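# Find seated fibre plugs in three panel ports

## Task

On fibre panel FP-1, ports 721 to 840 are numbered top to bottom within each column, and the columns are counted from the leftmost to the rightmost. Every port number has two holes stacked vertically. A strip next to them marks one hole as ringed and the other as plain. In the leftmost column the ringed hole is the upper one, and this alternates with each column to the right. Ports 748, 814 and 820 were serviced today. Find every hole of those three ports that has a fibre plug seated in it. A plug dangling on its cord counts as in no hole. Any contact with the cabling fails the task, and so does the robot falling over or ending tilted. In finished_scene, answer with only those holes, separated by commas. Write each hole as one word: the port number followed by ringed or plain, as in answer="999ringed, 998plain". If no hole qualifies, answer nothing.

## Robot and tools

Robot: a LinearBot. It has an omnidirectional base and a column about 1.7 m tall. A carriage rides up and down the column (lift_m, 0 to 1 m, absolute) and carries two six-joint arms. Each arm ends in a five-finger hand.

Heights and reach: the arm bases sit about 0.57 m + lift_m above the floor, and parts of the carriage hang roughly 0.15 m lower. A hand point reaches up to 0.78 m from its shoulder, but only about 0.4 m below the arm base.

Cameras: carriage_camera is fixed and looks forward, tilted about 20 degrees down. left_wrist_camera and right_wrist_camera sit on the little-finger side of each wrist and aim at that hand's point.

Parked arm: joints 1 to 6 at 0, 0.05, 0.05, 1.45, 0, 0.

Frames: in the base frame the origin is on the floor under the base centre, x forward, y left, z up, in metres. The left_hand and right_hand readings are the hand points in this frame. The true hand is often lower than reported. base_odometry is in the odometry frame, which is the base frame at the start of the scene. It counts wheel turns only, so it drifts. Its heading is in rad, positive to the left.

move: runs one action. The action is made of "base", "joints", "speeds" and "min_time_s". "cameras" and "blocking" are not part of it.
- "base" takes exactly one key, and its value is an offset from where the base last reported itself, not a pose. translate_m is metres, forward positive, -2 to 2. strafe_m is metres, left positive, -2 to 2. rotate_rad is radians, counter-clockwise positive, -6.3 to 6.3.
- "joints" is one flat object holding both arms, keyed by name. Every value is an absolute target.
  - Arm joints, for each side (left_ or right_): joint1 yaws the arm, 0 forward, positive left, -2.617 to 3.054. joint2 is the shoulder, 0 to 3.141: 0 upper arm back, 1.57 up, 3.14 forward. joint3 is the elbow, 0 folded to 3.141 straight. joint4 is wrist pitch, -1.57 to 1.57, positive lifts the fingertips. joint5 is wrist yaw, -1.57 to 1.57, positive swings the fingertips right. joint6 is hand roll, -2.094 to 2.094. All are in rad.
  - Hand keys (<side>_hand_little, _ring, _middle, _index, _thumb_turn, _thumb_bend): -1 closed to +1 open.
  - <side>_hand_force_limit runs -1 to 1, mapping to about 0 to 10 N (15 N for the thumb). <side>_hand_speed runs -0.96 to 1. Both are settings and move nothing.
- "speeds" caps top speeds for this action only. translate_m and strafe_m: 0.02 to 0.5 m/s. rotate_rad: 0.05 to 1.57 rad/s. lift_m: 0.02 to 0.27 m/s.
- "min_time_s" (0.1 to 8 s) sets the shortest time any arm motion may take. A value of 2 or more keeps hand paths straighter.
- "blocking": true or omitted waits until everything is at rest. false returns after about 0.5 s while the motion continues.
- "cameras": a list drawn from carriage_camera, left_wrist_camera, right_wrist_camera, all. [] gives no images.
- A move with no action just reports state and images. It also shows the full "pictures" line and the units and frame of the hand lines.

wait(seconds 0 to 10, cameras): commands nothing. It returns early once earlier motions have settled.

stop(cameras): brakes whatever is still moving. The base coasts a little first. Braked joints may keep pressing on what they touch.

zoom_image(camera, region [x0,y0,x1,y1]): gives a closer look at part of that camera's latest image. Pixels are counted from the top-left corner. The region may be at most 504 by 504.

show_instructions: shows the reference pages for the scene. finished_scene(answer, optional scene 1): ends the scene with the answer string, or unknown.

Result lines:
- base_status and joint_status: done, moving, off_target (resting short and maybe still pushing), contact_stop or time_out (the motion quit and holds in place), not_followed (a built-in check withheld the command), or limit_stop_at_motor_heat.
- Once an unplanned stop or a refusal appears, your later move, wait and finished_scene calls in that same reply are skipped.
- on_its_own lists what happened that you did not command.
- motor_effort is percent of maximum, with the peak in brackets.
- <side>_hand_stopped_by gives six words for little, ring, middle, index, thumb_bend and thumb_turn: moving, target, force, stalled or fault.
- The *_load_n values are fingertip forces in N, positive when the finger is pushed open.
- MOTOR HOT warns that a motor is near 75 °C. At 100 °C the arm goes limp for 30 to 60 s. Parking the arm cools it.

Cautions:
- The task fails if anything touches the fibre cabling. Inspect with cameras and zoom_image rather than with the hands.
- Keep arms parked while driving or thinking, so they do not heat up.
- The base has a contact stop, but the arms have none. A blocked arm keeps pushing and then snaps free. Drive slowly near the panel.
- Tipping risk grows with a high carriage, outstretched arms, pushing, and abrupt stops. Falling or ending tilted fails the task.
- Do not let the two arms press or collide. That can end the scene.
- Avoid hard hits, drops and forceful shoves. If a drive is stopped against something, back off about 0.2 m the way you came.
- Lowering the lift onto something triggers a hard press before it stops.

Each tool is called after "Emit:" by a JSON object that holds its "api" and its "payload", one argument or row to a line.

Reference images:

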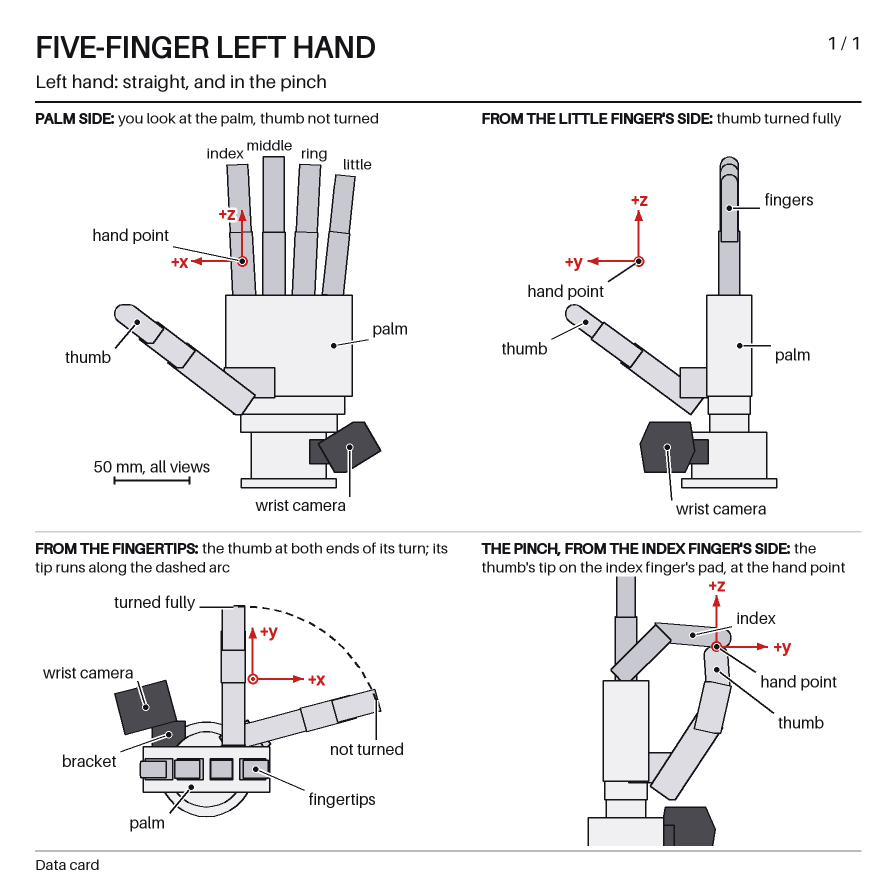

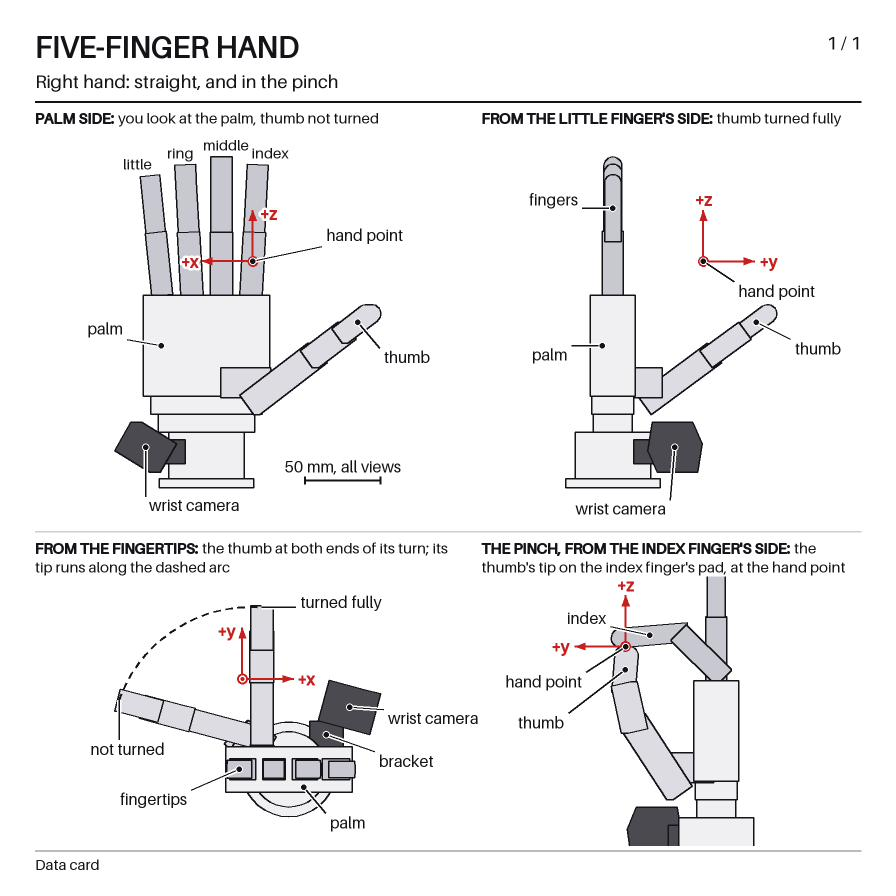

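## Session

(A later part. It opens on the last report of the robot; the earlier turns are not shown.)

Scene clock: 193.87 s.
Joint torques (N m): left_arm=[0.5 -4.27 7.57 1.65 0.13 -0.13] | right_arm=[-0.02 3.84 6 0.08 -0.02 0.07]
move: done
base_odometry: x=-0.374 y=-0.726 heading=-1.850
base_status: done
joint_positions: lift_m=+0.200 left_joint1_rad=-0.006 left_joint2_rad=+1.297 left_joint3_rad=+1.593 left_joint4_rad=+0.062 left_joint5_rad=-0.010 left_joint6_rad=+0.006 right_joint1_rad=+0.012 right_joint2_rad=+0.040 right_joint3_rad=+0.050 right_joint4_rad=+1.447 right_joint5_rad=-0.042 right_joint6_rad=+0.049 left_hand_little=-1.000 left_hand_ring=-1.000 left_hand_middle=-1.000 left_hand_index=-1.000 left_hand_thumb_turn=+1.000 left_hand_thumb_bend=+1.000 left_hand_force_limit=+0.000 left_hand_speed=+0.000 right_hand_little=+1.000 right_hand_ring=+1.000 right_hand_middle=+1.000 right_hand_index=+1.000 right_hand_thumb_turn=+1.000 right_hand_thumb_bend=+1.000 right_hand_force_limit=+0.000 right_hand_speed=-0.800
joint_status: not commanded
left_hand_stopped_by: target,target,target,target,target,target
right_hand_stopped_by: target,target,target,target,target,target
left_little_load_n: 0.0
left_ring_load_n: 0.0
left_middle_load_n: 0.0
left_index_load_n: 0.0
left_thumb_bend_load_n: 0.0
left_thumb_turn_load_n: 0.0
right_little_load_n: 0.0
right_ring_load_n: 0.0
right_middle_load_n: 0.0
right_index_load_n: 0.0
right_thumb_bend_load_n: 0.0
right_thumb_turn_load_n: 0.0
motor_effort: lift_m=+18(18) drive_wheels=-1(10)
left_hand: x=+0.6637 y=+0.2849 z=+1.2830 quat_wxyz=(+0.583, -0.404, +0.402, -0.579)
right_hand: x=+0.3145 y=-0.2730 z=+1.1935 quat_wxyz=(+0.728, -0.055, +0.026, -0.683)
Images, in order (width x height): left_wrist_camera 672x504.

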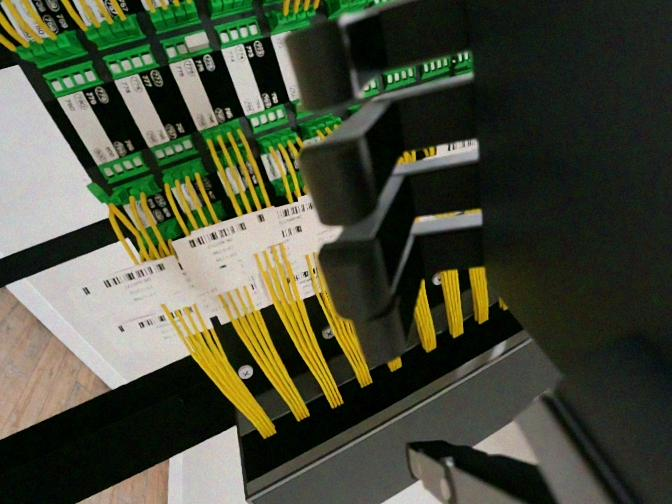

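Emit:
{"api": "move", "payload": {
  "base": {"translate_m": 0.04},
  "joints": {"lift_m": 0.18},
  "speeds": {"translate_m": 0.04},
  "cameras": ["left_wrist_camera"]
}}

Emit:
{"api": "zoom_image", "payload": {
  "camera": "left_wrist_camera",
  "region": [40, 140, 180, 280]
}}

Scene clock: 197.40 s.
Joint torques (N m): left_arm=[0.5 -4.51 7.54 1.76 0.13 -0.13] | right_arm=[-0.01 3.92 5.91 0.1 -0.02 0.07]
move: done
base_odometry: x=-0.385 y=-0.764 heading=-1.851
base_status: done
joint_positions: lift_m=+0.180 left_joint1_rad=-0.006 left_joint2_rad=+1.300 left_joint3_rad=+1.594 left_joint4_rad=+0.057 left_joint5_rad=-0.010 left_joint6_rad=+0.006 right_joint1_rad=+0.012 right_joint2_rad=+0.040 right_joint3_rad=+0.050 right_joint4_rad=+1.447 right_joint5_rad=-0.042 right_joint6_rad=+0.049 left_hand_little=-1.000 left_hand_ring=-1.000 left_hand_middle=-1.000 left_hand_index=-1.000 left_hand_thumb_turn=+1.000 left_hand_thumb_bend=+1.000 left_hand_force_limit=+0.000 left_hand_speed=+0.000 right_hand_little=+1.000 right_hand_ring=+1.000 right_hand_middle=+1.000 right_hand_index=+1.000 right_hand_thumb_turn=+1.000 right_hand_thumb_bend=+1.000 right_hand_force_limit=+0.000 right_hand_speed=-0.800
joint_status: all done
left_hand_stopped_by: target,target,target,target,target,target
right_hand_stopped_by: target,target,target,target,target,target
left_little_load_n: 0.0
left_ring_load_n: 0.0
left_middle_load_n: 0.0
left_index_load_n: 0.0
left_thumb_bend_load_n: 0.0
left_thumb_turn_load_n: -0.5
right_little_load_n: 0.0
right_ring_load_n: 0.0
right_middle_load_n: 0.0
right_index_load_n: -0.5
right_thumb_bend_load_n: 0.0
right_thumb_turn_load_n: 0.0
motor_effort: lift_m=+20(20) drive_wheels=+4(12)
left_hand: x=+0.6650 y=+0.2848 z=+1.2604 quat_wxyz=(+0.582, -0.406, +0.405, -0.577)
right_hand: x=+0.3146 y=-0.2730 z=+1.1733 quat_wxyz=(+0.728, -0.055, +0.027, -0.683)
Images, in order (width x height): left_wrist_camera 672x504.

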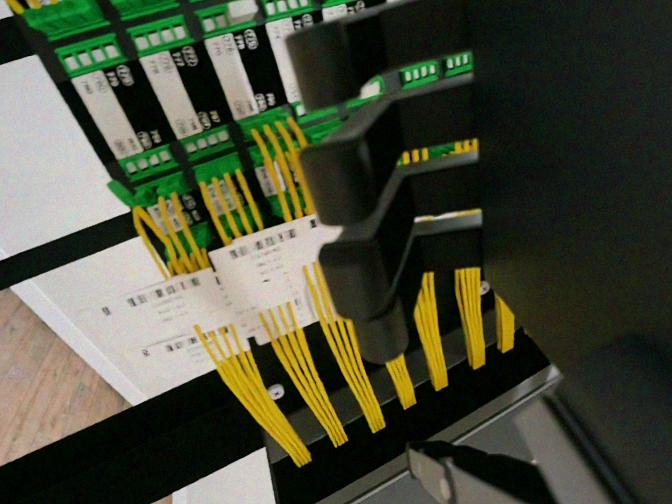

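Scaled by 3.600.

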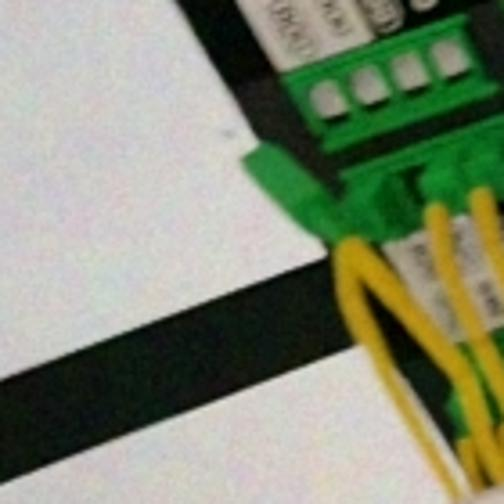

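Emit:
{"api": "zoom_image", "payload": {
  "camera": "left_wrist_camera",
  "region": [100, 160, 190, 250]
}}

Emit:
{"api": "zoom_image", "payload": {
  "camera": "left_wrist_camera",
  "region": [120, 170, 170, 220]
}}

Scaled by 5.600.

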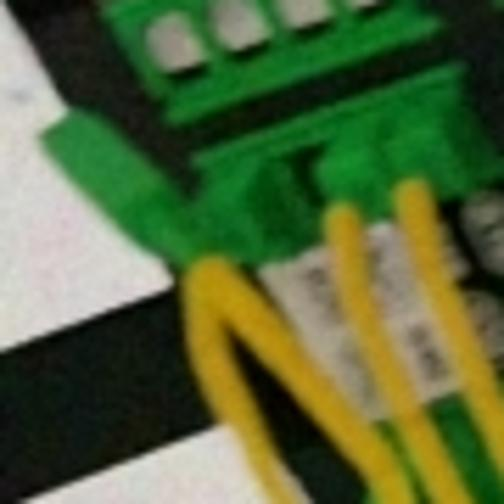

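Scaled by 10.080.

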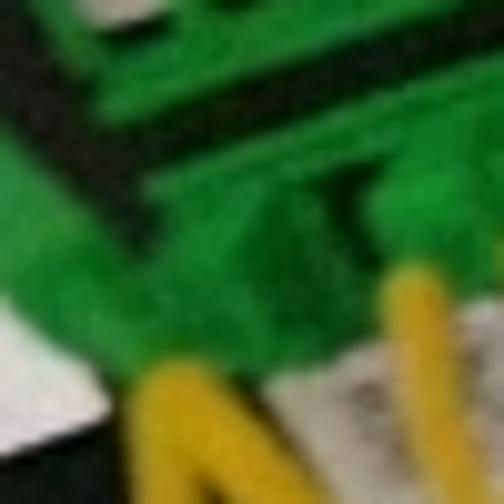

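Emit:
{"api": "move", "payload": {
  "base": {"translate_m": -0.04},
  "speeds": {"translate_m": 0.05}
}}

Emit:
{"api": "move", "payload": {
  "base": {"strafe_m": -0.07},
  "speeds": {"strafe_m": 0.05},
  "cameras": ["left_wrist_camera"]
}}

Emit:
{"api": "zoom_image", "payload": {
  "camera": "left_wrist_camera",
  "region": [40, 20, 200, 180]
}}

Scene clock: 207.30 s.
Joint torques (N m): left_arm=[0.43 -4.46 7.57 1.73 0.13 -0.13] | right_arm=[-0.01 4 5.71 0.06 -0.02 0.07]
move: done
base_odometry: x=-0.374 y=-0.726 heading=-1.850
base_status: done
joint_positions: lift_m=+0.180 left_joint1_rad=-0.006 left_joint2_rad=+1.300 left_joint3_rad=+1.594 left_joint4_rad=+0.057 left_joint5_rad=-0.010 left_joint6_rad=+0.006 right_joint1_rad=+0.012 right_joint2_rad=+0.040 right_joint3_rad=+0.050 right_joint4_rad=+1.448 right_joint5_rad=-0.042 right_joint6_rad=+0.049 left_hand_little=-1.000 left_hand_ring=-1.000 left_hand_middle=-1.000 left_hand_index=-1.000 left_hand_thumb_turn=+1.000 left_hand_thumb_bend=+1.000 left_hand_force_limit=+0.000 left_hand_speed=+0.000 right_hand_little=+1.000 right_hand_ring=+1.000 right_hand_middle=+1.000 right_hand_index=+1.000 right_hand_thumb_turn=+1.000 right_hand_thumb_bend=+1.000 right_hand_force_limit=+0.000 right_hand_speed=-0.800
joint_status: not commanded
left_hand_stopped_by: target,target,target,target,target,target
right_hand_stopped_by: target,target,target,target,target,target
left_little_load_n: 0.0
left_ring_load_n: 0.0
left_middle_load_n: -0.5
left_index_load_n: 0.0
left_thumb_bend_load_n: 0.0
left_thumb_turn_load_n: 0.0
right_little_load_n: 0.0
right_ring_load_n: 0.0
right_middle_load_n: 0.0
right_index_load_n: 0.0
right_thumb_bend_load_n: 0.0
right_thumb_turn_load_n: 0.0
motor_effort: lift_m=+19(20) drive_wheels=+4(7)
left_hand: x=+0.6650 y=+0.2848 z=+1.2604 quat_wxyz=(+0.582, -0.406, +0.405, -0.577)
right_hand: x=+0.3144 y=-0.2730 z=+1.1734 quat_wxyz=(+0.728, -0.055, +0.026, -0.683)
pictures: none

Scene clock: 209.20 s.
Joint torques (N m): left_arm=[0.31 -4.38 7.53 1.72 0.12 -0.13] | right_arm=[-0.01 3.95 5.85 0.07 -0.02 0.07]
move: done
base_odometry: x=-0.441 y=-0.707 heading=-1.850
base_status: done
joint_positions: lift_m=+0.180 left_joint1_rad=-0.004 left_joint2_rad=+1.300 left_joint3_rad=+1.594 left_joint4_rad=+0.057 left_joint5_rad=-0.009 left_joint6_rad=+0.006 right_joint1_rad=+0.012 right_joint2_rad=+0.040 right_joint3_rad=+0.050 right_joint4_rad=+1.448 right_joint5_rad=-0.042 right_joint6_rad=+0.049 left_hand_little=-1.000 left_hand_ring=-1.000 left_hand_middle=-1.000 left_hand_index=-1.000 left_hand_thumb_turn=+1.000 left_hand_thumb_bend=+1.000 left_hand_force_limit=+0.000 left_hand_speed=+0.000 right_hand_little=+1.000 right_hand_ring=+1.000 right_hand_middle=+1.000 right_hand_index=+1.000 right_hand_thumb_turn=+1.000 right_hand_thumb_bend=+1.000 right_hand_force_limit=+0.000 right_hand_speed=-0.800
joint_status: not commanded
left_hand_stopped_by: target,target,target,target,target,target
right_hand_stopped_by: target,target,target,target,target,target
left_little_load_n: 0.0
left_ring_load_n: 0.0
left_middle_load_n: 0.0
left_index_load_n: 0.0
left_thumb_bend_load_n: 0.0
left_thumb_turn_load_n: 0.0
right_little_load_n: 0.0
right_ring_load_n: 0.0
right_middle_load_n: 0.0
right_index_load_n: 0.0
right_thumb_bend_load_n: 0.0
right_thumb_turn_load_n: 0.0
motor_effort: lift_m=+20(20) drive_wheels=+0(8)
left_hand: x=+0.6650 y=+0.2852 z=+1.2604 quat_wxyz=(+0.582, -0.406, +0.405, -0.577)
right_hand: x=+0.3144 y=-0.2730 z=+1.1734 quat_wxyz=(+0.728, -0.055, +0.026, -0.683)
Images, in order (width x height): left_wrist_camera 672x504.

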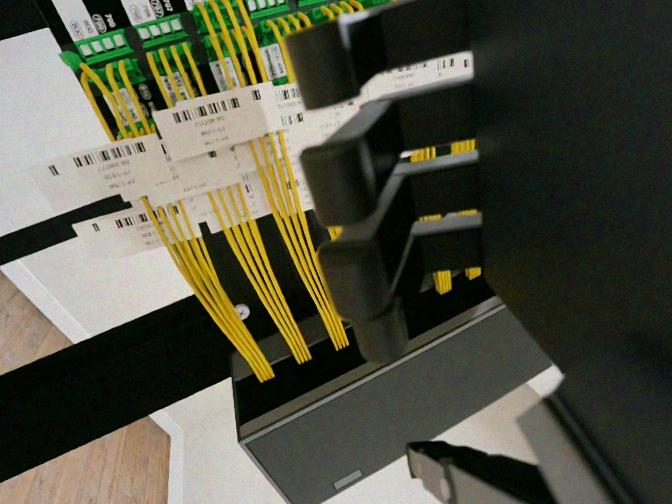

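Scaled by 3.150.

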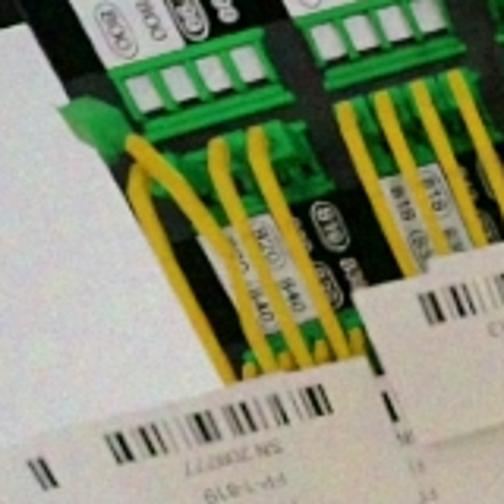

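Emit:
{"api": "zoom_image", "payload": {
  "camera": "left_wrist_camera",
  "region": [50, 40, 130, 120]
}}

Scaled by 6.300.

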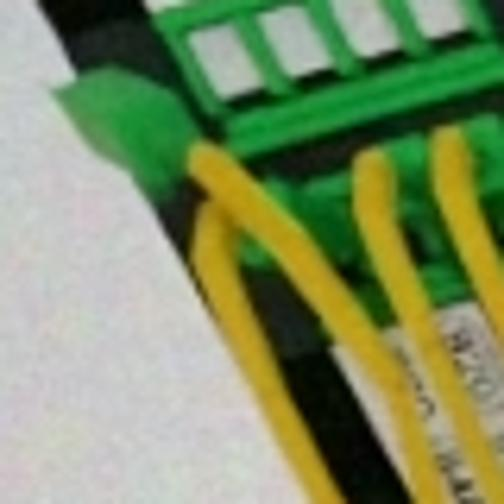

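Emit:
{"api": "move", "payload": {
  "base": {"translate_m": -0.03},
  "speeds": {"translate_m": 0.05}
}}

Emit:
{"api": "move", "payload": {
  "joints": {"lift_m": 0.26},
  "speeds": {"lift_m": 0.1},
  "cameras": ["left_wrist_camera"]
}}

Emit:
{"api": "zoom_image", "payload": {
  "camera": "left_wrist_camera",
  "region": [60, 0, 240, 180]
}}

Scene clock: 218.53 s.
Joint torques (N m): left_arm=[0.4 -4.52 7.46 1.75 0.12 -0.13] | right_arm=[-0.01 3.95 5.83 0.05 -0.02 0.07]
move: done
base_odometry: x=-0.433 y=-0.678 heading=-1.850
base_status: done
joint_positions: lift_m=+0.180 left_joint1_rad=-0.004 left_joint2_rad=+1.300 left_joint3_rad=+1.594 left_joint4_rad=+0.056 left_joint5_rad=-0.009 left_joint6_rad=+0.006 right_joint1_rad=+0.012 right_joint2_rad=+0.040 right_joint3_rad=+0.050 right_joint4_rad=+1.448 right_joint5_rad=-0.042 right_joint6_rad=+0.049 left_hand_little=-1.000 left_hand_ring=-1.000 left_hand_middle=-1.000 left_hand_index=-1.000 left_hand_thumb_turn=+1.000 left_hand_thumb_bend=+1.000 left_hand_force_limit=+0.000 left_hand_speed=+0.000 right_hand_little=+1.000 right_hand_ring=+1.000 right_hand_middle=+1.000 right_hand_index=+1.000 right_hand_thumb_turn=+1.000 right_hand_thumb_bend=+1.000 right_hand_force_limit=+0.000 right_hand_speed=-0.800
joint_status: not commanded
left_hand_stopped_by: target,target,target,target,target,target
right_hand_stopped_by: target,target,target,target,target,target
left_little_load_n: 0.0
left_ring_load_n: 0.0
left_middle_load_n: 0.0
left_index_load_n: 0.0
left_thumb_bend_load_n: 0.0
left_thumb_turn_load_n: 0.0
right_little_load_n: 0.0
right_ring_load_n: 0.0
right_middle_load_n: 0.0
right_index_load_n: 0.0
right_thumb_bend_load_n: 0.0
right_thumb_turn_load_n: 0.0
motor_effort: lift_m=+19(20) drive_wheels=+1(6)
left_hand: x=+0.6650 y=+0.2852 z=+1.2603 quat_wxyz=(+0.582, -0.406, +0.405, -0.577)
right_hand: x=+0.3144 y=-0.2730 z=+1.1734 quat_wxyz=(+0.728, -0.055, +0.026, -0.683)
pictures: none

Scene clock: 219.73 s.
Joint torques (N m): left_arm=[0.34 -4.52 7.43 1.7 0.12 -0.12] | right_arm=[-0.02 3.97 5.86 0.04 -0.02 0.07]
move: done
base_odometry: x=-0.433 y=-0.678 heading=-1.850
base_status: not commanded
joint_positions: lift_m=+0.260 left_joint1_rad=-0.004 left_joint2_rad=+1.300 left_joint3_rad=+1.594 left_joint4_rad=+0.058 left_joint5_rad=-0.009 left_joint6_rad=+0.006 right_joint1_rad=+0.012 right_joint2_rad=+0.040 right_joint3_rad=+0.050 right_joint4_rad=+1.448 right_joint5_rad=-0.042 right_joint6_rad=+0.049 left_hand_little=-1.000 left_hand_ring=-1.000 left_hand_middle=-1.000 left_hand_index=-1.000 left_hand_thumb_turn=+1.000 left_hand_thumb_bend=+1.000 left_hand_force_limit=+0.000 left_hand_speed=+0.000 right_hand_little=+1.000 right_hand_ring=+1.000 right_hand_middle=+1.000 right_hand_index=+1.000 right_hand_thumb_turn=+1.000 right_hand_thumb_bend=+1.000 right_hand_force_limit=+0.000 right_hand_speed=-0.800
joint_status: all done
left_hand_stopped_by: target,target,target,target,target,target
right_hand_stopped_by: target,target,target,target,target,target
left_little_load_n: 0.0
left_ring_load_n: 0.0
left_middle_load_n: 0.0
left_index_load_n: 0.0
left_thumb_bend_load_n: 0.0
left_thumb_turn_load_n: 0.0
right_little_load_n: 0.0
right_ring_load_n: 0.0
right_middle_load_n: 0.0
right_index_load_n: 0.0
right_thumb_bend_load_n: 0.0
right_thumb_turn_load_n: 0.0
motor_effort: lift_m=+18(22) drive_wheels=+1(2)
left_hand: x=+0.6649 y=+0.2852 z=+1.3411 quat_wxyz=(+0.582, -0.405, +0.404, -0.578)
right_hand: x=+0.3142 y=-0.2730 z=+1.2536 quat_wxyz=(+0.728, -0.054, +0.026, -0.683)
Images, in order (width x height): left_wrist_camera 672x504.

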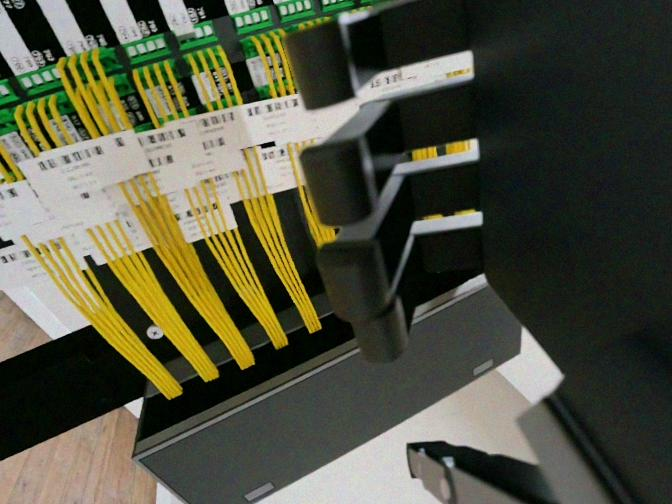

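Scaled by 2.800.

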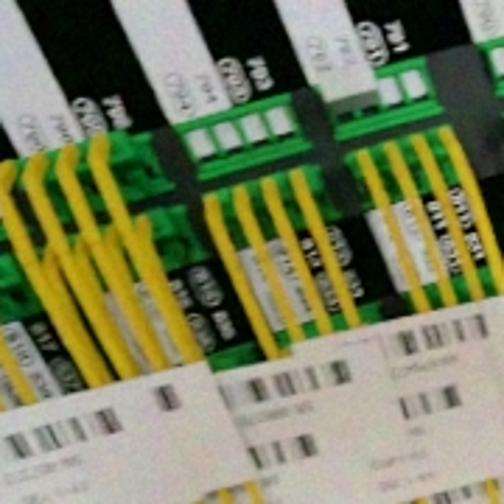

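Emit:
{"api": "zoom_image", "payload": {
  "camera": "left_wrist_camera",
  "region": [125, 40, 195, 110]
}}

Scaled by 7.200.

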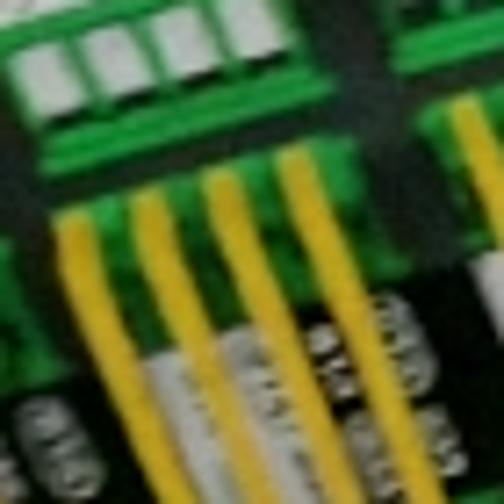

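Emit:
{"api": "move", "payload": {
  "joints": {"lift_m": 0.13},
  "speeds": {"lift_m": 0.15},
  "cameras": ["left_wrist_camera"]
}}

Emit:
{"api": "zoom_image", "payload": {
  "camera": "left_wrist_camera",
  "region": [60, 20, 180, 140]
}}

Scene clock: 226.90 s.
Joint torques (N m): left_arm=[0.34 -4.46 7.57 1.78 0.12 -0.12] | right_arm=[-0.01 3.82 5.9 0.08 -0.02 0.08]
move: done
base_odometry: x=-0.433 y=-0.678 heading=-1.850
base_status: not commanded
joint_positions: lift_m=+0.130 left_joint1_rad=-0.004 left_joint2_rad=+1.300 left_joint3_rad=+1.594 left_joint4_rad=+0.055 left_joint5_rad=-0.009 left_joint6_rad=+0.006 right_joint1_rad=+0.012 right_joint2_rad=+0.040 right_joint3_rad=+0.050 right_joint4_rad=+1.448 right_joint5_rad=-0.042 right_joint6_rad=+0.049 left_hand_little=-1.000 left_hand_ring=-1.000 left_hand_middle=-1.000 left_hand_index=-1.000 left_hand_thumb_turn=+1.000 left_hand_thumb_bend=+1.000 left_hand_force_limit=+0.000 left_hand_speed=+0.000 right_hand_little=+1.000 right_hand_ring=+1.000 right_hand_middle=+1.000 right_hand_index=+1.000 right_hand_thumb_turn=+1.000 right_hand_thumb_bend=+1.000 right_hand_force_limit=+0.000 right_hand_speed=-0.800
joint_status: all done
left_hand_stopped_by: target,target,target,target,target,target
right_hand_stopped_by: target,target,target,target,target,target
left_little_load_n: 0.0
left_ring_load_n: 0.0
left_middle_load_n: 0.0
left_index_load_n: 0.0
left_thumb_bend_load_n: 0.0
left_thumb_turn_load_n: 0.0
right_little_load_n: 0.0
right_ring_load_n: 0.0
right_middle_load_n: 0.0
right_index_load_n: 0.0
right_thumb_bend_load_n: 0.0
right_thumb_turn_load_n: 0.0
motor_effort: lift_m=+20(20) drive_wheels=+2(2)
left_hand: x=+0.6650 y=+0.2852 z=+1.2100 quat_wxyz=(+0.581, -0.406, +0.405, -0.577)
right_hand: x=+0.3142 y=-0.2730 z=+1.1234 quat_wxyz=(+0.728, -0.054, +0.026, -0.683)
Images, in order (width x height): left_wrist_camera 672x504.

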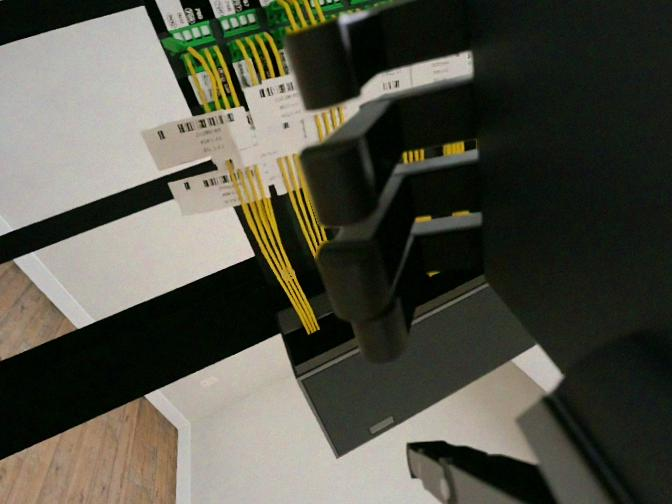

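Scaled by 4.200.

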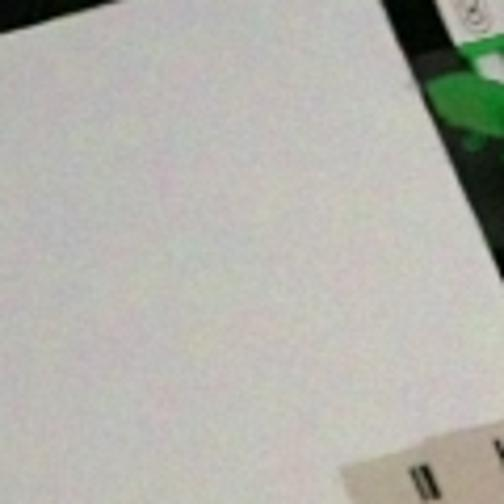

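Emit:
{"api": "zoom_image", "payload": {
  "camera": "left_wrist_camera",
  "region": [150, 10, 240, 100]
}}

Scaled by 5.600.

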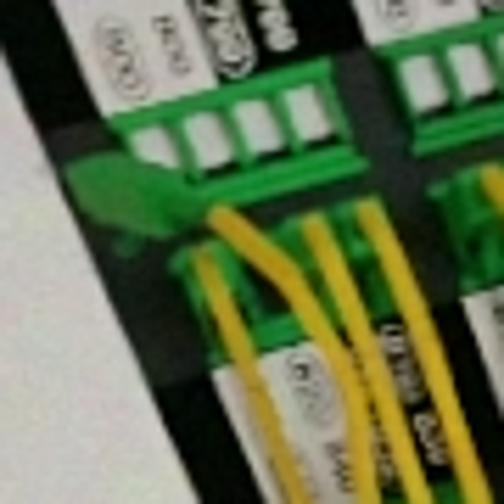

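Emit:
{"api": "move", "payload": {
  "base": {"translate_m": 0.03},
  "joints": {"lift_m": 0.14},
  "speeds": {"translate_m": 0.03},
  "cameras": ["left_wrist_camera"]
}}

Emit:
{"api": "zoom_image", "payload": {
  "camera": "left_wrist_camera",
  "region": [120, 0, 220, 100]
}}

Scene clock: 232.87 s.
Joint torques (N m): left_arm=[0.31 -4.41 7.58 1.69 0.12 -0.12] | right_arm=[-0.01 3.95 5.9 0.07 -0.02 0.07]
move: done
base_odometry: x=-0.441 y=-0.706 heading=-1.850
base_status: done
joint_positions: lift_m=+0.140 left_joint1_rad=-0.004 left_joint2_rad=+1.299 left_joint3_rad=+1.594 left_joint4_rad=+0.057 left_joint5_rad=-0.009 left_joint6_rad=+0.006 right_joint1_rad=+0.012 right_joint2_rad=+0.041 right_joint3_rad=+0.050 right_joint4_rad=+1.448 right_joint5_rad=-0.042 right_joint6_rad=+0.049 left_hand_little=-1.000 left_hand_ring=-1.000 left_hand_middle=-1.000 left_hand_index=-1.000 left_hand_thumb_turn=+1.000 left_hand_thumb_bend=+1.000 left_hand_force_limit=+0.000 left_hand_speed=+0.000 right_hand_little=+1.000 right_hand_ring=+1.000 right_hand_middle=+1.000 right_hand_index=+1.000 right_hand_thumb_turn=+1.000 right_hand_thumb_bend=+1.000 right_hand_force_limit=+0.000 right_hand_speed=-0.800
joint_status: all done
left_hand_stopped_by: target,target,target,target,target,target
right_hand_stopped_by: target,target,target,target,target,target
left_little_load_n: 0.0
left_ring_load_n: 0.0
left_middle_load_n: 0.0
left_index_load_n: 0.0
left_thumb_bend_load_n: 0.0
left_thumb_turn_load_n: 0.0
right_little_load_n: 0.0
right_ring_load_n: 0.0
right_middle_load_n: 0.0
right_index_load_n: 0.0
right_thumb_bend_load_n: 0.0
right_thumb_turn_load_n: 0.0
motor_effort: lift_m=+18(23) drive_wheels=+3(7)
left_hand: x=+0.6646 y=+0.2852 z=+1.2213 quat_wxyz=(+0.582, -0.405, +0.404, -0.578)
right_hand: x=+0.3142 y=-0.2730 z=+1.1337 quat_wxyz=(+0.728, -0.054, +0.026, -0.683)
Images, in order (width x height): left_wrist_camera 672x504.

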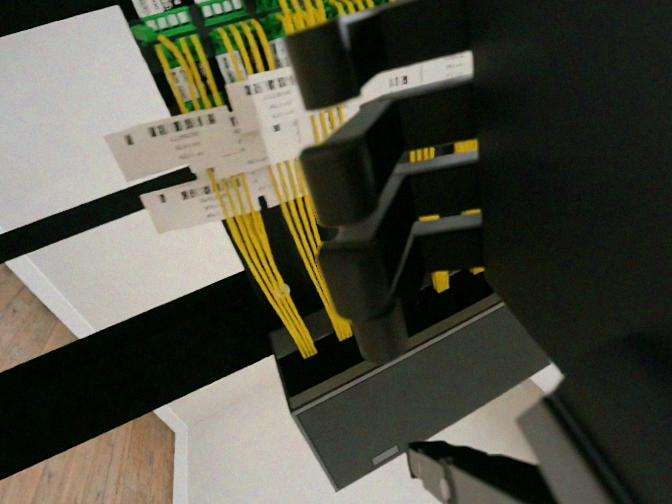

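Scaled by 5.040.

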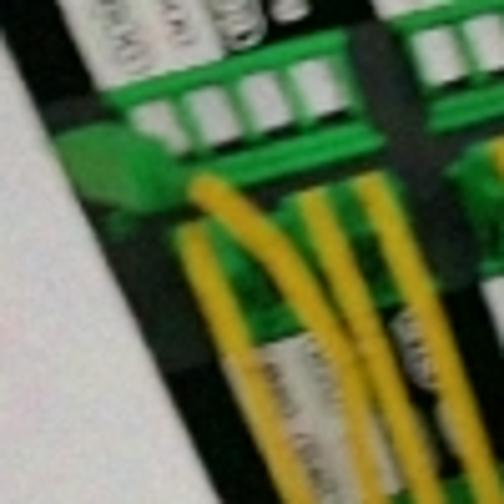

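Emit:
{"api": "move", "payload": {
  "base": {"translate_m": -0.04},
  "speeds": {"translate_m": 0.05}
}}

Emit:
{"api": "move", "payload": {
  "base": {"strafe_m": 0.12},
  "joints": {"lift_m": 0.18},
  "speeds": {"strafe_m": 0.08},
  "cameras": ["left_wrist_camera"]
}}

Emit:
{"api": "zoom_image", "payload": {
  "camera": "left_wrist_camera",
  "region": [100, 160, 220, 280]
}}

Scene clock: 238.47 s.
Joint torques (N m): left_arm=[0.35 -4.48 7.51 1.73 0.12 -0.13] | right_arm=[-0.01 3.95 5.83 0.02 -0.02 0.07]
move: done
base_odometry: x=-0.430 y=-0.668 heading=-1.850
base_status: done
joint_positions: lift_m=+0.140 left_joint1_rad=-0.004 left_joint2_rad=+1.299 left_joint3_rad=+1.594 left_joint4_rad=+0.057 left_joint5_rad=-0.009 left_joint6_rad=+0.006 right_joint1_rad=+0.012 right_joint2_rad=+0.041 right_joint3_rad=+0.050 right_joint4_rad=+1.448 right_joint5_rad=-0.042 right_joint6_rad=+0.049 left_hand_little=-1.000 left_hand_ring=-1.000 left_hand_middle=-1.000 left_hand_index=-1.000 left_hand_thumb_turn=+1.000 left_hand_thumb_bend=+1.000 left_hand_force_limit=+0.000 left_hand_speed=+0.000 right_hand_little=+1.000 right_hand_ring=+1.000 right_hand_middle=+1.000 right_hand_index=+1.000 right_hand_thumb_turn=+1.000 right_hand_thumb_bend=+1.000 right_hand_force_limit=+0.000 right_hand_speed=-0.800
joint_status: not commanded
left_hand_stopped_by: target,target,target,target,target,target
right_hand_stopped_by: target,target,target,target,target,target
left_little_load_n: 0.0
left_ring_load_n: 0.0
left_middle_load_n: 0.0
left_index_load_n: 0.0
left_thumb_bend_load_n: 0.0
left_thumb_turn_load_n: 0.0
right_little_load_n: 0.0
right_ring_load_n: 0.0
right_middle_load_n: 0.0
right_index_load_n: 0.0
right_thumb_bend_load_n: 0.0
right_thumb_turn_load_n: 0.0
motor_effort: lift_m=+18(18) drive_wheels=+1(7)
left_hand: x=+0.6646 y=+0.2852 z=+1.2212 quat_wxyz=(+0.582, -0.405, +0.404, -0.578)
right_hand: x=+0.3143 y=-0.2730 z=+1.1337 quat_wxyz=(+0.728, -0.055, +0.026, -0.683)
pictures: none

Scene clock: 240.67 s.
Joint torques (N m): left_arm=[0.12 -4.41 7.51 1.68 0.11 -0.12] | right_arm=[-0.01 3.85 5.75 0.09 -0.02 0.07]
move: done
base_odometry: x=-0.315 y=-0.701 heading=-1.850
base_status: done
joint_positions: lift_m=+0.180 left_joint1_rad=-0.003 left_joint2_rad=+1.299 left_joint3_rad=+1.594 left_joint4_rad=+0.060 left_joint5_rad=-0.007 left_joint6_rad=+0.005 right_joint1_rad=+0.012 right_joint2_rad=+0.041 right_joint3_rad=+0.050 right_joint4_rad=+1.448 right_joint5_rad=-0.042 right_joint6_rad=+0.049 left_hand_little=-1.000 left_hand_ring=-1.000 left_hand_middle=-1.000 left_hand_index=-1.000 left_hand_thumb_turn=+1.000 left_hand_thumb_bend=+1.000 left_hand_force_limit=+0.000 left_hand_speed=+0.000 right_hand_little=+1.000 right_hand_ring=+1.000 right_hand_middle=+1.000 right_hand_index=+1.000 right_hand_thumb_turn=+1.000 right_hand_thumb_bend=+1.000 right_hand_force_limit=+0.000 right_hand_speed=-0.800
joint_status: all done
left_hand_stopped_by: target,target,target,target,target,target
right_hand_stopped_by: target,target,target,target,target,target
left_little_load_n: 0.0
left_ring_load_n: 0.0
left_middle_load_n: 0.0
left_index_load_n: 0.0
left_thumb_bend_load_n: 0.0
left_thumb_turn_load_n: 0.0
right_little_load_n: 0.0
right_ring_load_n: 0.0
right_middle_load_n: 0.0
right_index_load_n: 0.0
right_thumb_bend_load_n: 0.0
right_thumb_turn_load_n: 0.0
motor_effort: lift_m=+18(23) drive_wheels=+1(6)
left_hand: x=+0.6644 y=+0.2853 z=+1.2623 quat_wxyz=(+0.582, -0.404, +0.404, -0.579)
right_hand: x=+0.3142 y=-0.2730 z=+1.1738 quat_wxyz=(+0.728, -0.054, +0.026, -0.683)
Images, in order (width x height): left_wrist_camera 672x504.

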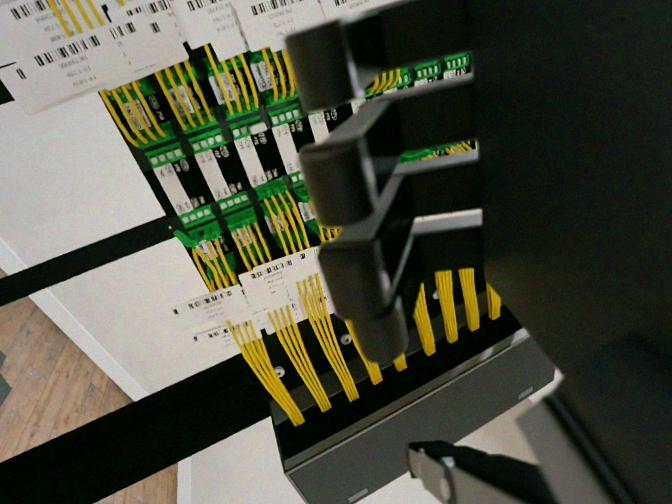

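Scaled by 4.200.

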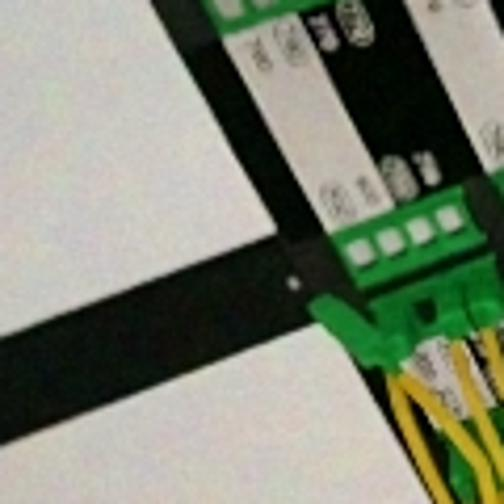

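Emit:
{"api": "zoom_image", "payload": {
  "camera": "left_wrist_camera",
  "region": [170, 205, 240, 275]
}}

Scaled by 7.200.

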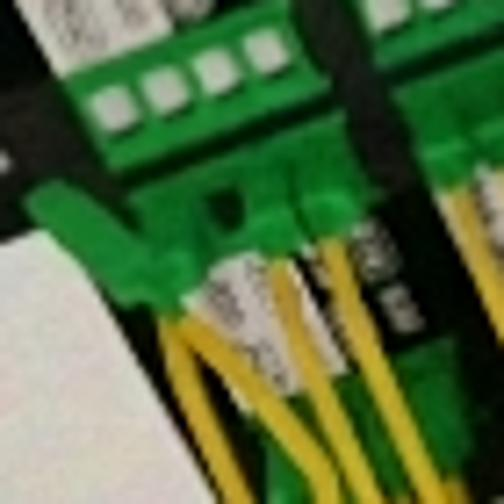

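Emit:
{"api": "move", "payload": {
  "joints": {"lift_m": 0.27},
  "speeds": {"lift_m": 0.15},
  "cameras": ["left_wrist_camera"]
}}

Emit:
{"api": "zoom_image", "payload": {
  "camera": "left_wrist_camera",
  "region": [120, 120, 280, 280]
}}

Scene clock: 243.77 s.
Joint torques (N m): left_arm=[0.25 -4.31 7.36 1.71 0.1 -0.12] | right_arm=[-0.01 3.81 5.7 0.1 -0.02 0.07]
move: done
base_odometry: x=-0.315 y=-0.701 heading=-1.850
base_status: not commanded
joint_positions: lift_m=+0.270 left_joint1_rad=-0.003 left_joint2_rad=+1.299 left_joint3_rad=+1.594 left_joint4_rad=+0.060 left_joint5_rad=-0.007 left_joint6_rad=+0.005 right_joint1_rad=+0.012 right_joint2_rad=+0.041 right_joint3_rad=+0.050 right_joint4_rad=+1.448 right_joint5_rad=-0.042 right_joint6_rad=+0.049 left_hand_little=-1.000 left_hand_ring=-1.000 left_hand_middle=-1.000 left_hand_index=-1.000 left_hand_thumb_turn=+1.000 left_hand_thumb_bend=+1.000 left_hand_force_limit=+0.000 left_hand_speed=+0.000 right_hand_little=+1.000 right_hand_ring=+1.000 right_hand_middle=+1.000 right_hand_index=+1.000 right_hand_thumb_turn=+1.000 right_hand_thumb_bend=+1.000 right_hand_force_limit=+0.000 right_hand_speed=-0.800
joint_status: all done
left_hand_stopped_by: target,target,target,target,target,target
right_hand_stopped_by: target,target,target,target,target,target
left_little_load_n: 0.0
left_ring_load_n: 0.0
left_middle_load_n: 0.0
left_index_load_n: 0.0
left_thumb_bend_load_n: 0.0
left_thumb_turn_load_n: 0.0
right_little_load_n: 0.0
right_ring_load_n: 0.0
right_middle_load_n: 0.0
right_index_load_n: 0.0
right_thumb_bend_load_n: 0.0
right_thumb_turn_load_n: 0.0
motor_effort: lift_m=+18(23) drive_wheels=+1(1)
left_hand: x=+0.6644 y=+0.2853 z=+1.3523 quat_wxyz=(+0.582, -0.404, +0.404, -0.579)
right_hand: x=+0.3142 y=-0.2730 z=+1.2638 quat_wxyz=(+0.728, -0.054, +0.026, -0.683)
Images, in order (width x height): left_wrist_camera 672x504.

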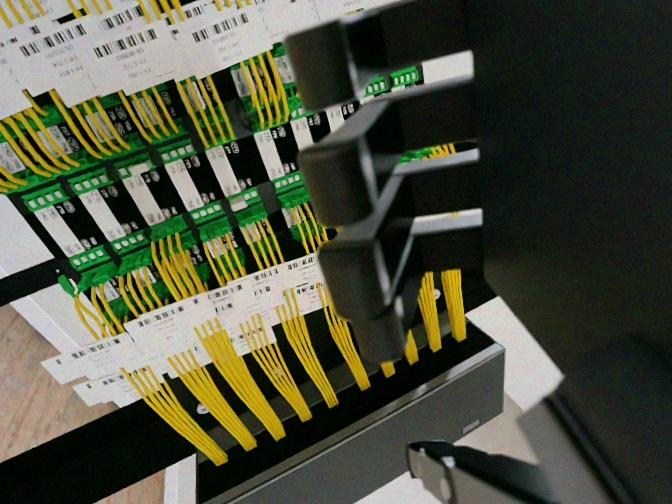

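Scaled by 3.150.

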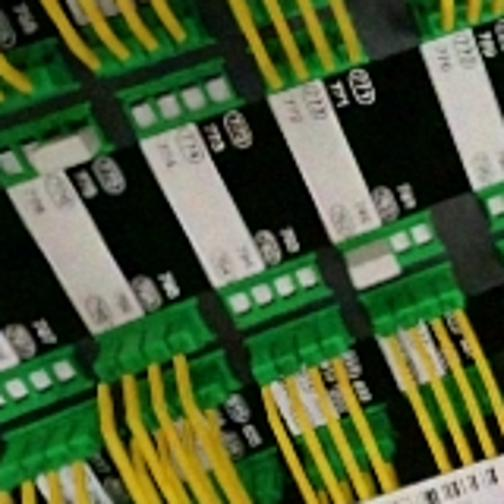

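Emit:
{"api": "zoom_image", "payload": {
  "camera": "left_wrist_camera",
  "region": [190, 200, 260, 270]
}}

Scaled by 7.200.

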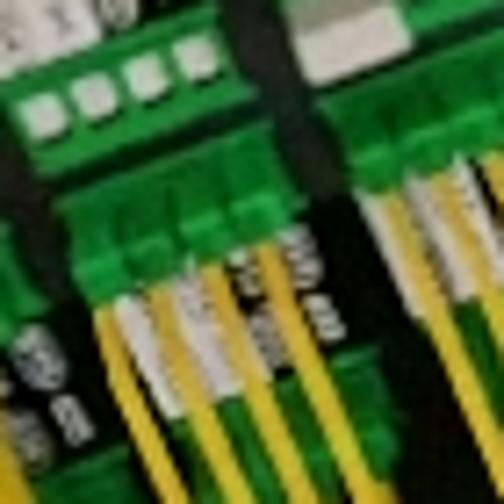

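Emit:
{"api": "move", "payload": {
  "base": {"translate_m": -0.12},
  "speeds": {"translate_m": 0.1}
}}

Emit:
{"api": "move", "payload": {
  "base": {"strafe_m": 0.62},
  "joints": {"left_joint1_rad": 0, "left_joint2_rad": 0.05, "left_joint3_rad": 0.05, "left_joint4_rad": 1.45, "left_joint5_rad": 0, "left_joint6_rad": 0, "right_hand_little": -1, "right_hand_ring": -1, "right_hand_middle": -1, "right_hand_index": -1, "right_hand_speed": 0.0, "lift_m": 0.3},
  "min_time_s": 3,
  "speeds": {"strafe_m": 0.15},
  "cameras": ["carriage_camera"]
}}

Scene clock: 253.57 s.
Joint torques (N m): left_arm=[0.32 -4.33 7.41 1.69 0.1 -0.13] | right_arm=[-0.01 3.89 5.81 0.06 -0.02 0.07]
move: done
base_odometry: x=-0.282 y=-0.586 heading=-1.850
base_status: done
joint_positions: lift_m=+0.270 left_joint1_rad=-0.003 left_joint2_rad=+1.299 left_joint3_rad=+1.594 left_joint4_rad=+0.059 left_joint5_rad=-0.007 left_joint6_rad=+0.005 right_joint1_rad=+0.012 right_joint2_rad=+0.041 right_joint3_rad=+0.050 right_joint4_rad=+1.448 right_joint5_rad=-0.042 right_joint6_rad=+0.049 left_hand_little=-1.000 left_hand_ring=-1.000 left_hand_middle=-1.000 left_hand_index=-1.000 left_hand_thumb_turn=+1.000 left_hand_thumb_bend=+1.000 left_hand_force_limit=+0.000 left_hand_speed=+0.000 right_hand_little=+1.000 right_hand_ring=+1.000 right_hand_middle=+1.000 right_hand_index=+1.000 right_hand_thumb_turn=+1.000 right_hand_thumb_bend=+1.000 right_hand_force_limit=+0.000 right_hand_speed=-0.800
joint_status: not commanded
left_hand_stopped_by: target,target,target,target,target,target
right_hand_stopped_by: target,target,target,target,target,target
left_little_load_n: 0.0
left_ring_load_n: 0.0
left_middle_load_n: 0.0
left_index_load_n: 0.0
left_thumb_bend_load_n: 0.0
left_thumb_turn_load_n: 0.0
right_little_load_n: 0.0
right_ring_load_n: 0.0
right_middle_load_n: 0.0
right_index_load_n: 0.0
right_thumb_bend_load_n: 0.0
right_thumb_turn_load_n: 0.0
motor_effort: lift_m=+18(18) drive_wheels=+2(9)
left_hand: x=+0.6644 y=+0.2853 z=+1.3519 quat_wxyz=(+0.582, -0.404, +0.404, -0.578)
right_hand: x=+0.3143 y=-0.2730 z=+1.2638 quat_wxyz=(+0.728, -0.055, +0.026, -0.683)
pictures: none

Scene clock: 258.60 s.
Joint torques (N m): left_arm=[0.18 2.56 4.74 -0.01 0.07 -0.12] | right_arm=[-0.01 3.89 5.72 0.05 -0.02 0.07]
move: done
base_odometry: x=+0.314 y=-0.756 heading=-1.850
base_status: done
joint_positions: lift_m=+0.300 left_joint1_rad=-0.003 left_joint2_rad=+0.063 left_joint3_rad=+0.062 left_joint4_rad=+1.437 left_joint5_rad=-0.006 left_joint6_rad=+0.005 right_joint1_rad=+0.012 right_joint2_rad=+0.041 right_joint3_rad=+0.050 right_joint4_rad=+1.448 right_joint5_rad=-0.042 right_joint6_rad=+0.049 left_hand_little=-1.000 left_hand_ring=-1.000 left_hand_middle=-1.000 left_hand_index=-1.000 left_hand_thumb_turn=+1.000 left_hand_thumb_bend=+1.000 left_hand_force_limit=+0.000 left_hand_speed=+0.000 right_hand_little=-1.000 right_hand_ring=-1.000 right_hand_middle=-1.000 right_hand_index=-1.000 right_hand_thumb_turn=+1.000 right_hand_thumb_bend=+1.000 right_hand_force_limit=+0.000 right_hand_speed=+0.000
joint_status: all done
left_hand_stopped_by: target,target,target,target,target,target
right_hand_stopped_by: target,target,target,target,target,target
left_little_load_n: 0.0
left_ring_load_n: 0.0
left_middle_load_n: 0.0
left_index_load_n: 0.0
left_thumb_bend_load_n: 0.0
left_thumb_turn_load_n: 0.0
right_little_load_n: -0.5
right_ring_load_n: 0.0
right_middle_load_n: 0.0
right_index_load_n: 0.0
right_thumb_bend_load_n: 0.0
right_thumb_turn_load_n: 0.0
motor_effort: lift_m=+18(23) drive_wheels=+0(8)
left_hand: x=+0.3231 y=+0.2862 z=+1.2967 quat_wxyz=(+0.706, -0.049, +0.046, -0.705)
right_hand: x=+0.3142 y=-0.2730 z=+1.2938 quat_wxyz=(+0.728, -0.054, +0.026, -0.683)
Images, in order (width x height): carriage_camera 672x504.

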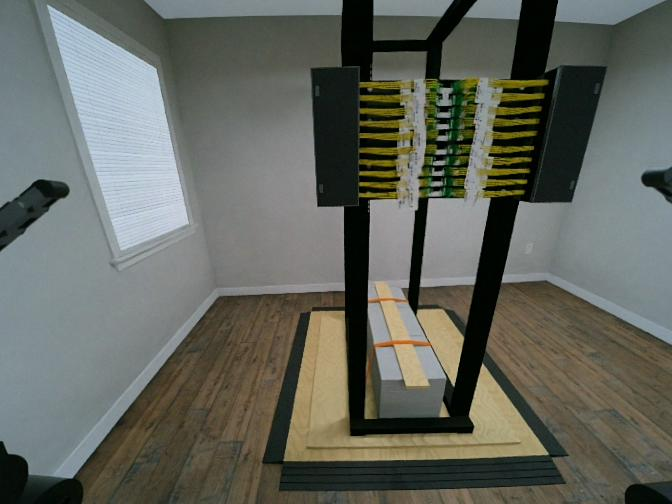

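Emit:
{"api": "move", "payload": {
  "joints": {"lift_m": 0.37, "right_joint1_rad": 0, "right_joint2_rad": 1.3, "right_joint3_rad": 1.6, "right_joint4_rad": 0.08, "right_joint5_rad": 0, "right_joint6_rad": 0},
  "min_time_s": 3,
  "cameras": ["carriage_camera", "right_wrist_camera"]
}}

Scene clock: 263.57 s.
Joint torques (N m): left_arm=[0.23 2.84 5.23 0.01 0.09 -0.12] | right_arm=[-0.58 -3.67 9.35 1.67 0.11 -0.02]
move: done
base_odometry: x=+0.314 y=-0.756 heading=-1.850
base_status: not commanded
joint_positions: lift_m=+0.370 left_joint1_rad=-0.003 left_joint2_rad=+0.060 left_joint3_rad=+0.057 left_joint4_rad=+1.439 left_joint5_rad=-0.006 left_joint6_rad=+0.005 right_joint1_rad=+0.008 right_joint2_rad=+1.293 right_joint3_rad=+1.576 right_joint4_rad=+0.097 right_joint5_rad=-0.016 right_joint6_rad=+0.007 left_hand_little=-1.000 left_hand_ring=-1.000 left_hand_middle=-1.000 left_hand_index=-1.000 left_hand_thumb_turn=+1.000 left_hand_thumb_bend=+1.000 left_hand_force_limit=+0.000 left_hand_speed=+0.000 right_hand_little=-1.000 right_hand_ring=-1.000 right_hand_middle=-1.000 right_hand_index=-1.000 right_hand_thumb_turn=+1.000 right_hand_thumb_bend=+1.000 right_hand_force_limit=+0.000 right_hand_speed=+0.000
joint_status: all done
left_hand_stopped_by: target,target,target,target,target,target
right_hand_stopped_by: target,target,target,target,target,target
left_little_load_n: 0.0
left_ring_load_n: 0.0
left_middle_load_n: 0.0
left_index_load_n: 0.0
left_thumb_bend_load_n: 0.0
left_thumb_turn_load_n: 0.0
right_little_load_n: 0.0
right_ring_load_n: 0.0
right_middle_load_n: 0.0
right_index_load_n: 0.0
right_thumb_bend_load_n: 0.0
right_thumb_turn_load_n: -0.5
motor_effort: lift_m=+18(23) drive_wheels=+1(1)
left_hand: x=+0.3233 y=+0.2862 z=+1.3653 quat_wxyz=(+0.706, -0.049, +0.046, -0.705)
right_hand: x=+0.6622 y=-0.2783 z=+1.4562 quat_wxyz=(+0.593, -0.401, +0.392, -0.578)
Images, in order (width x height): carriage_camera 672x504, right_wrist_camera 672x504.

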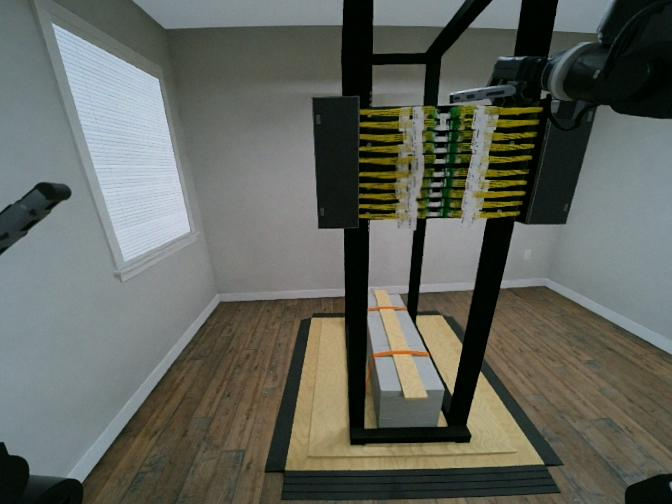

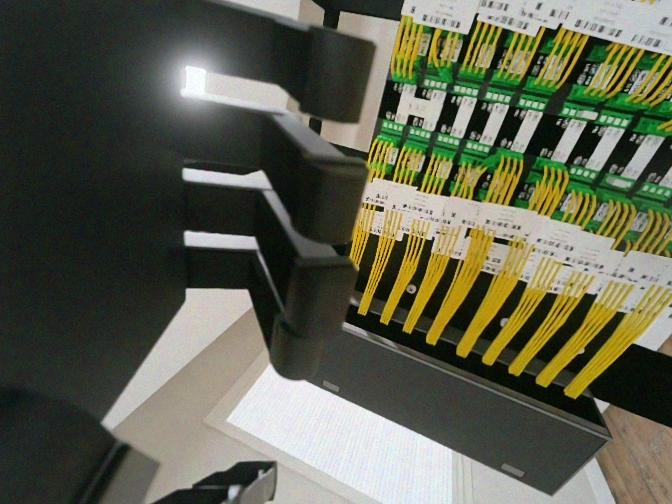

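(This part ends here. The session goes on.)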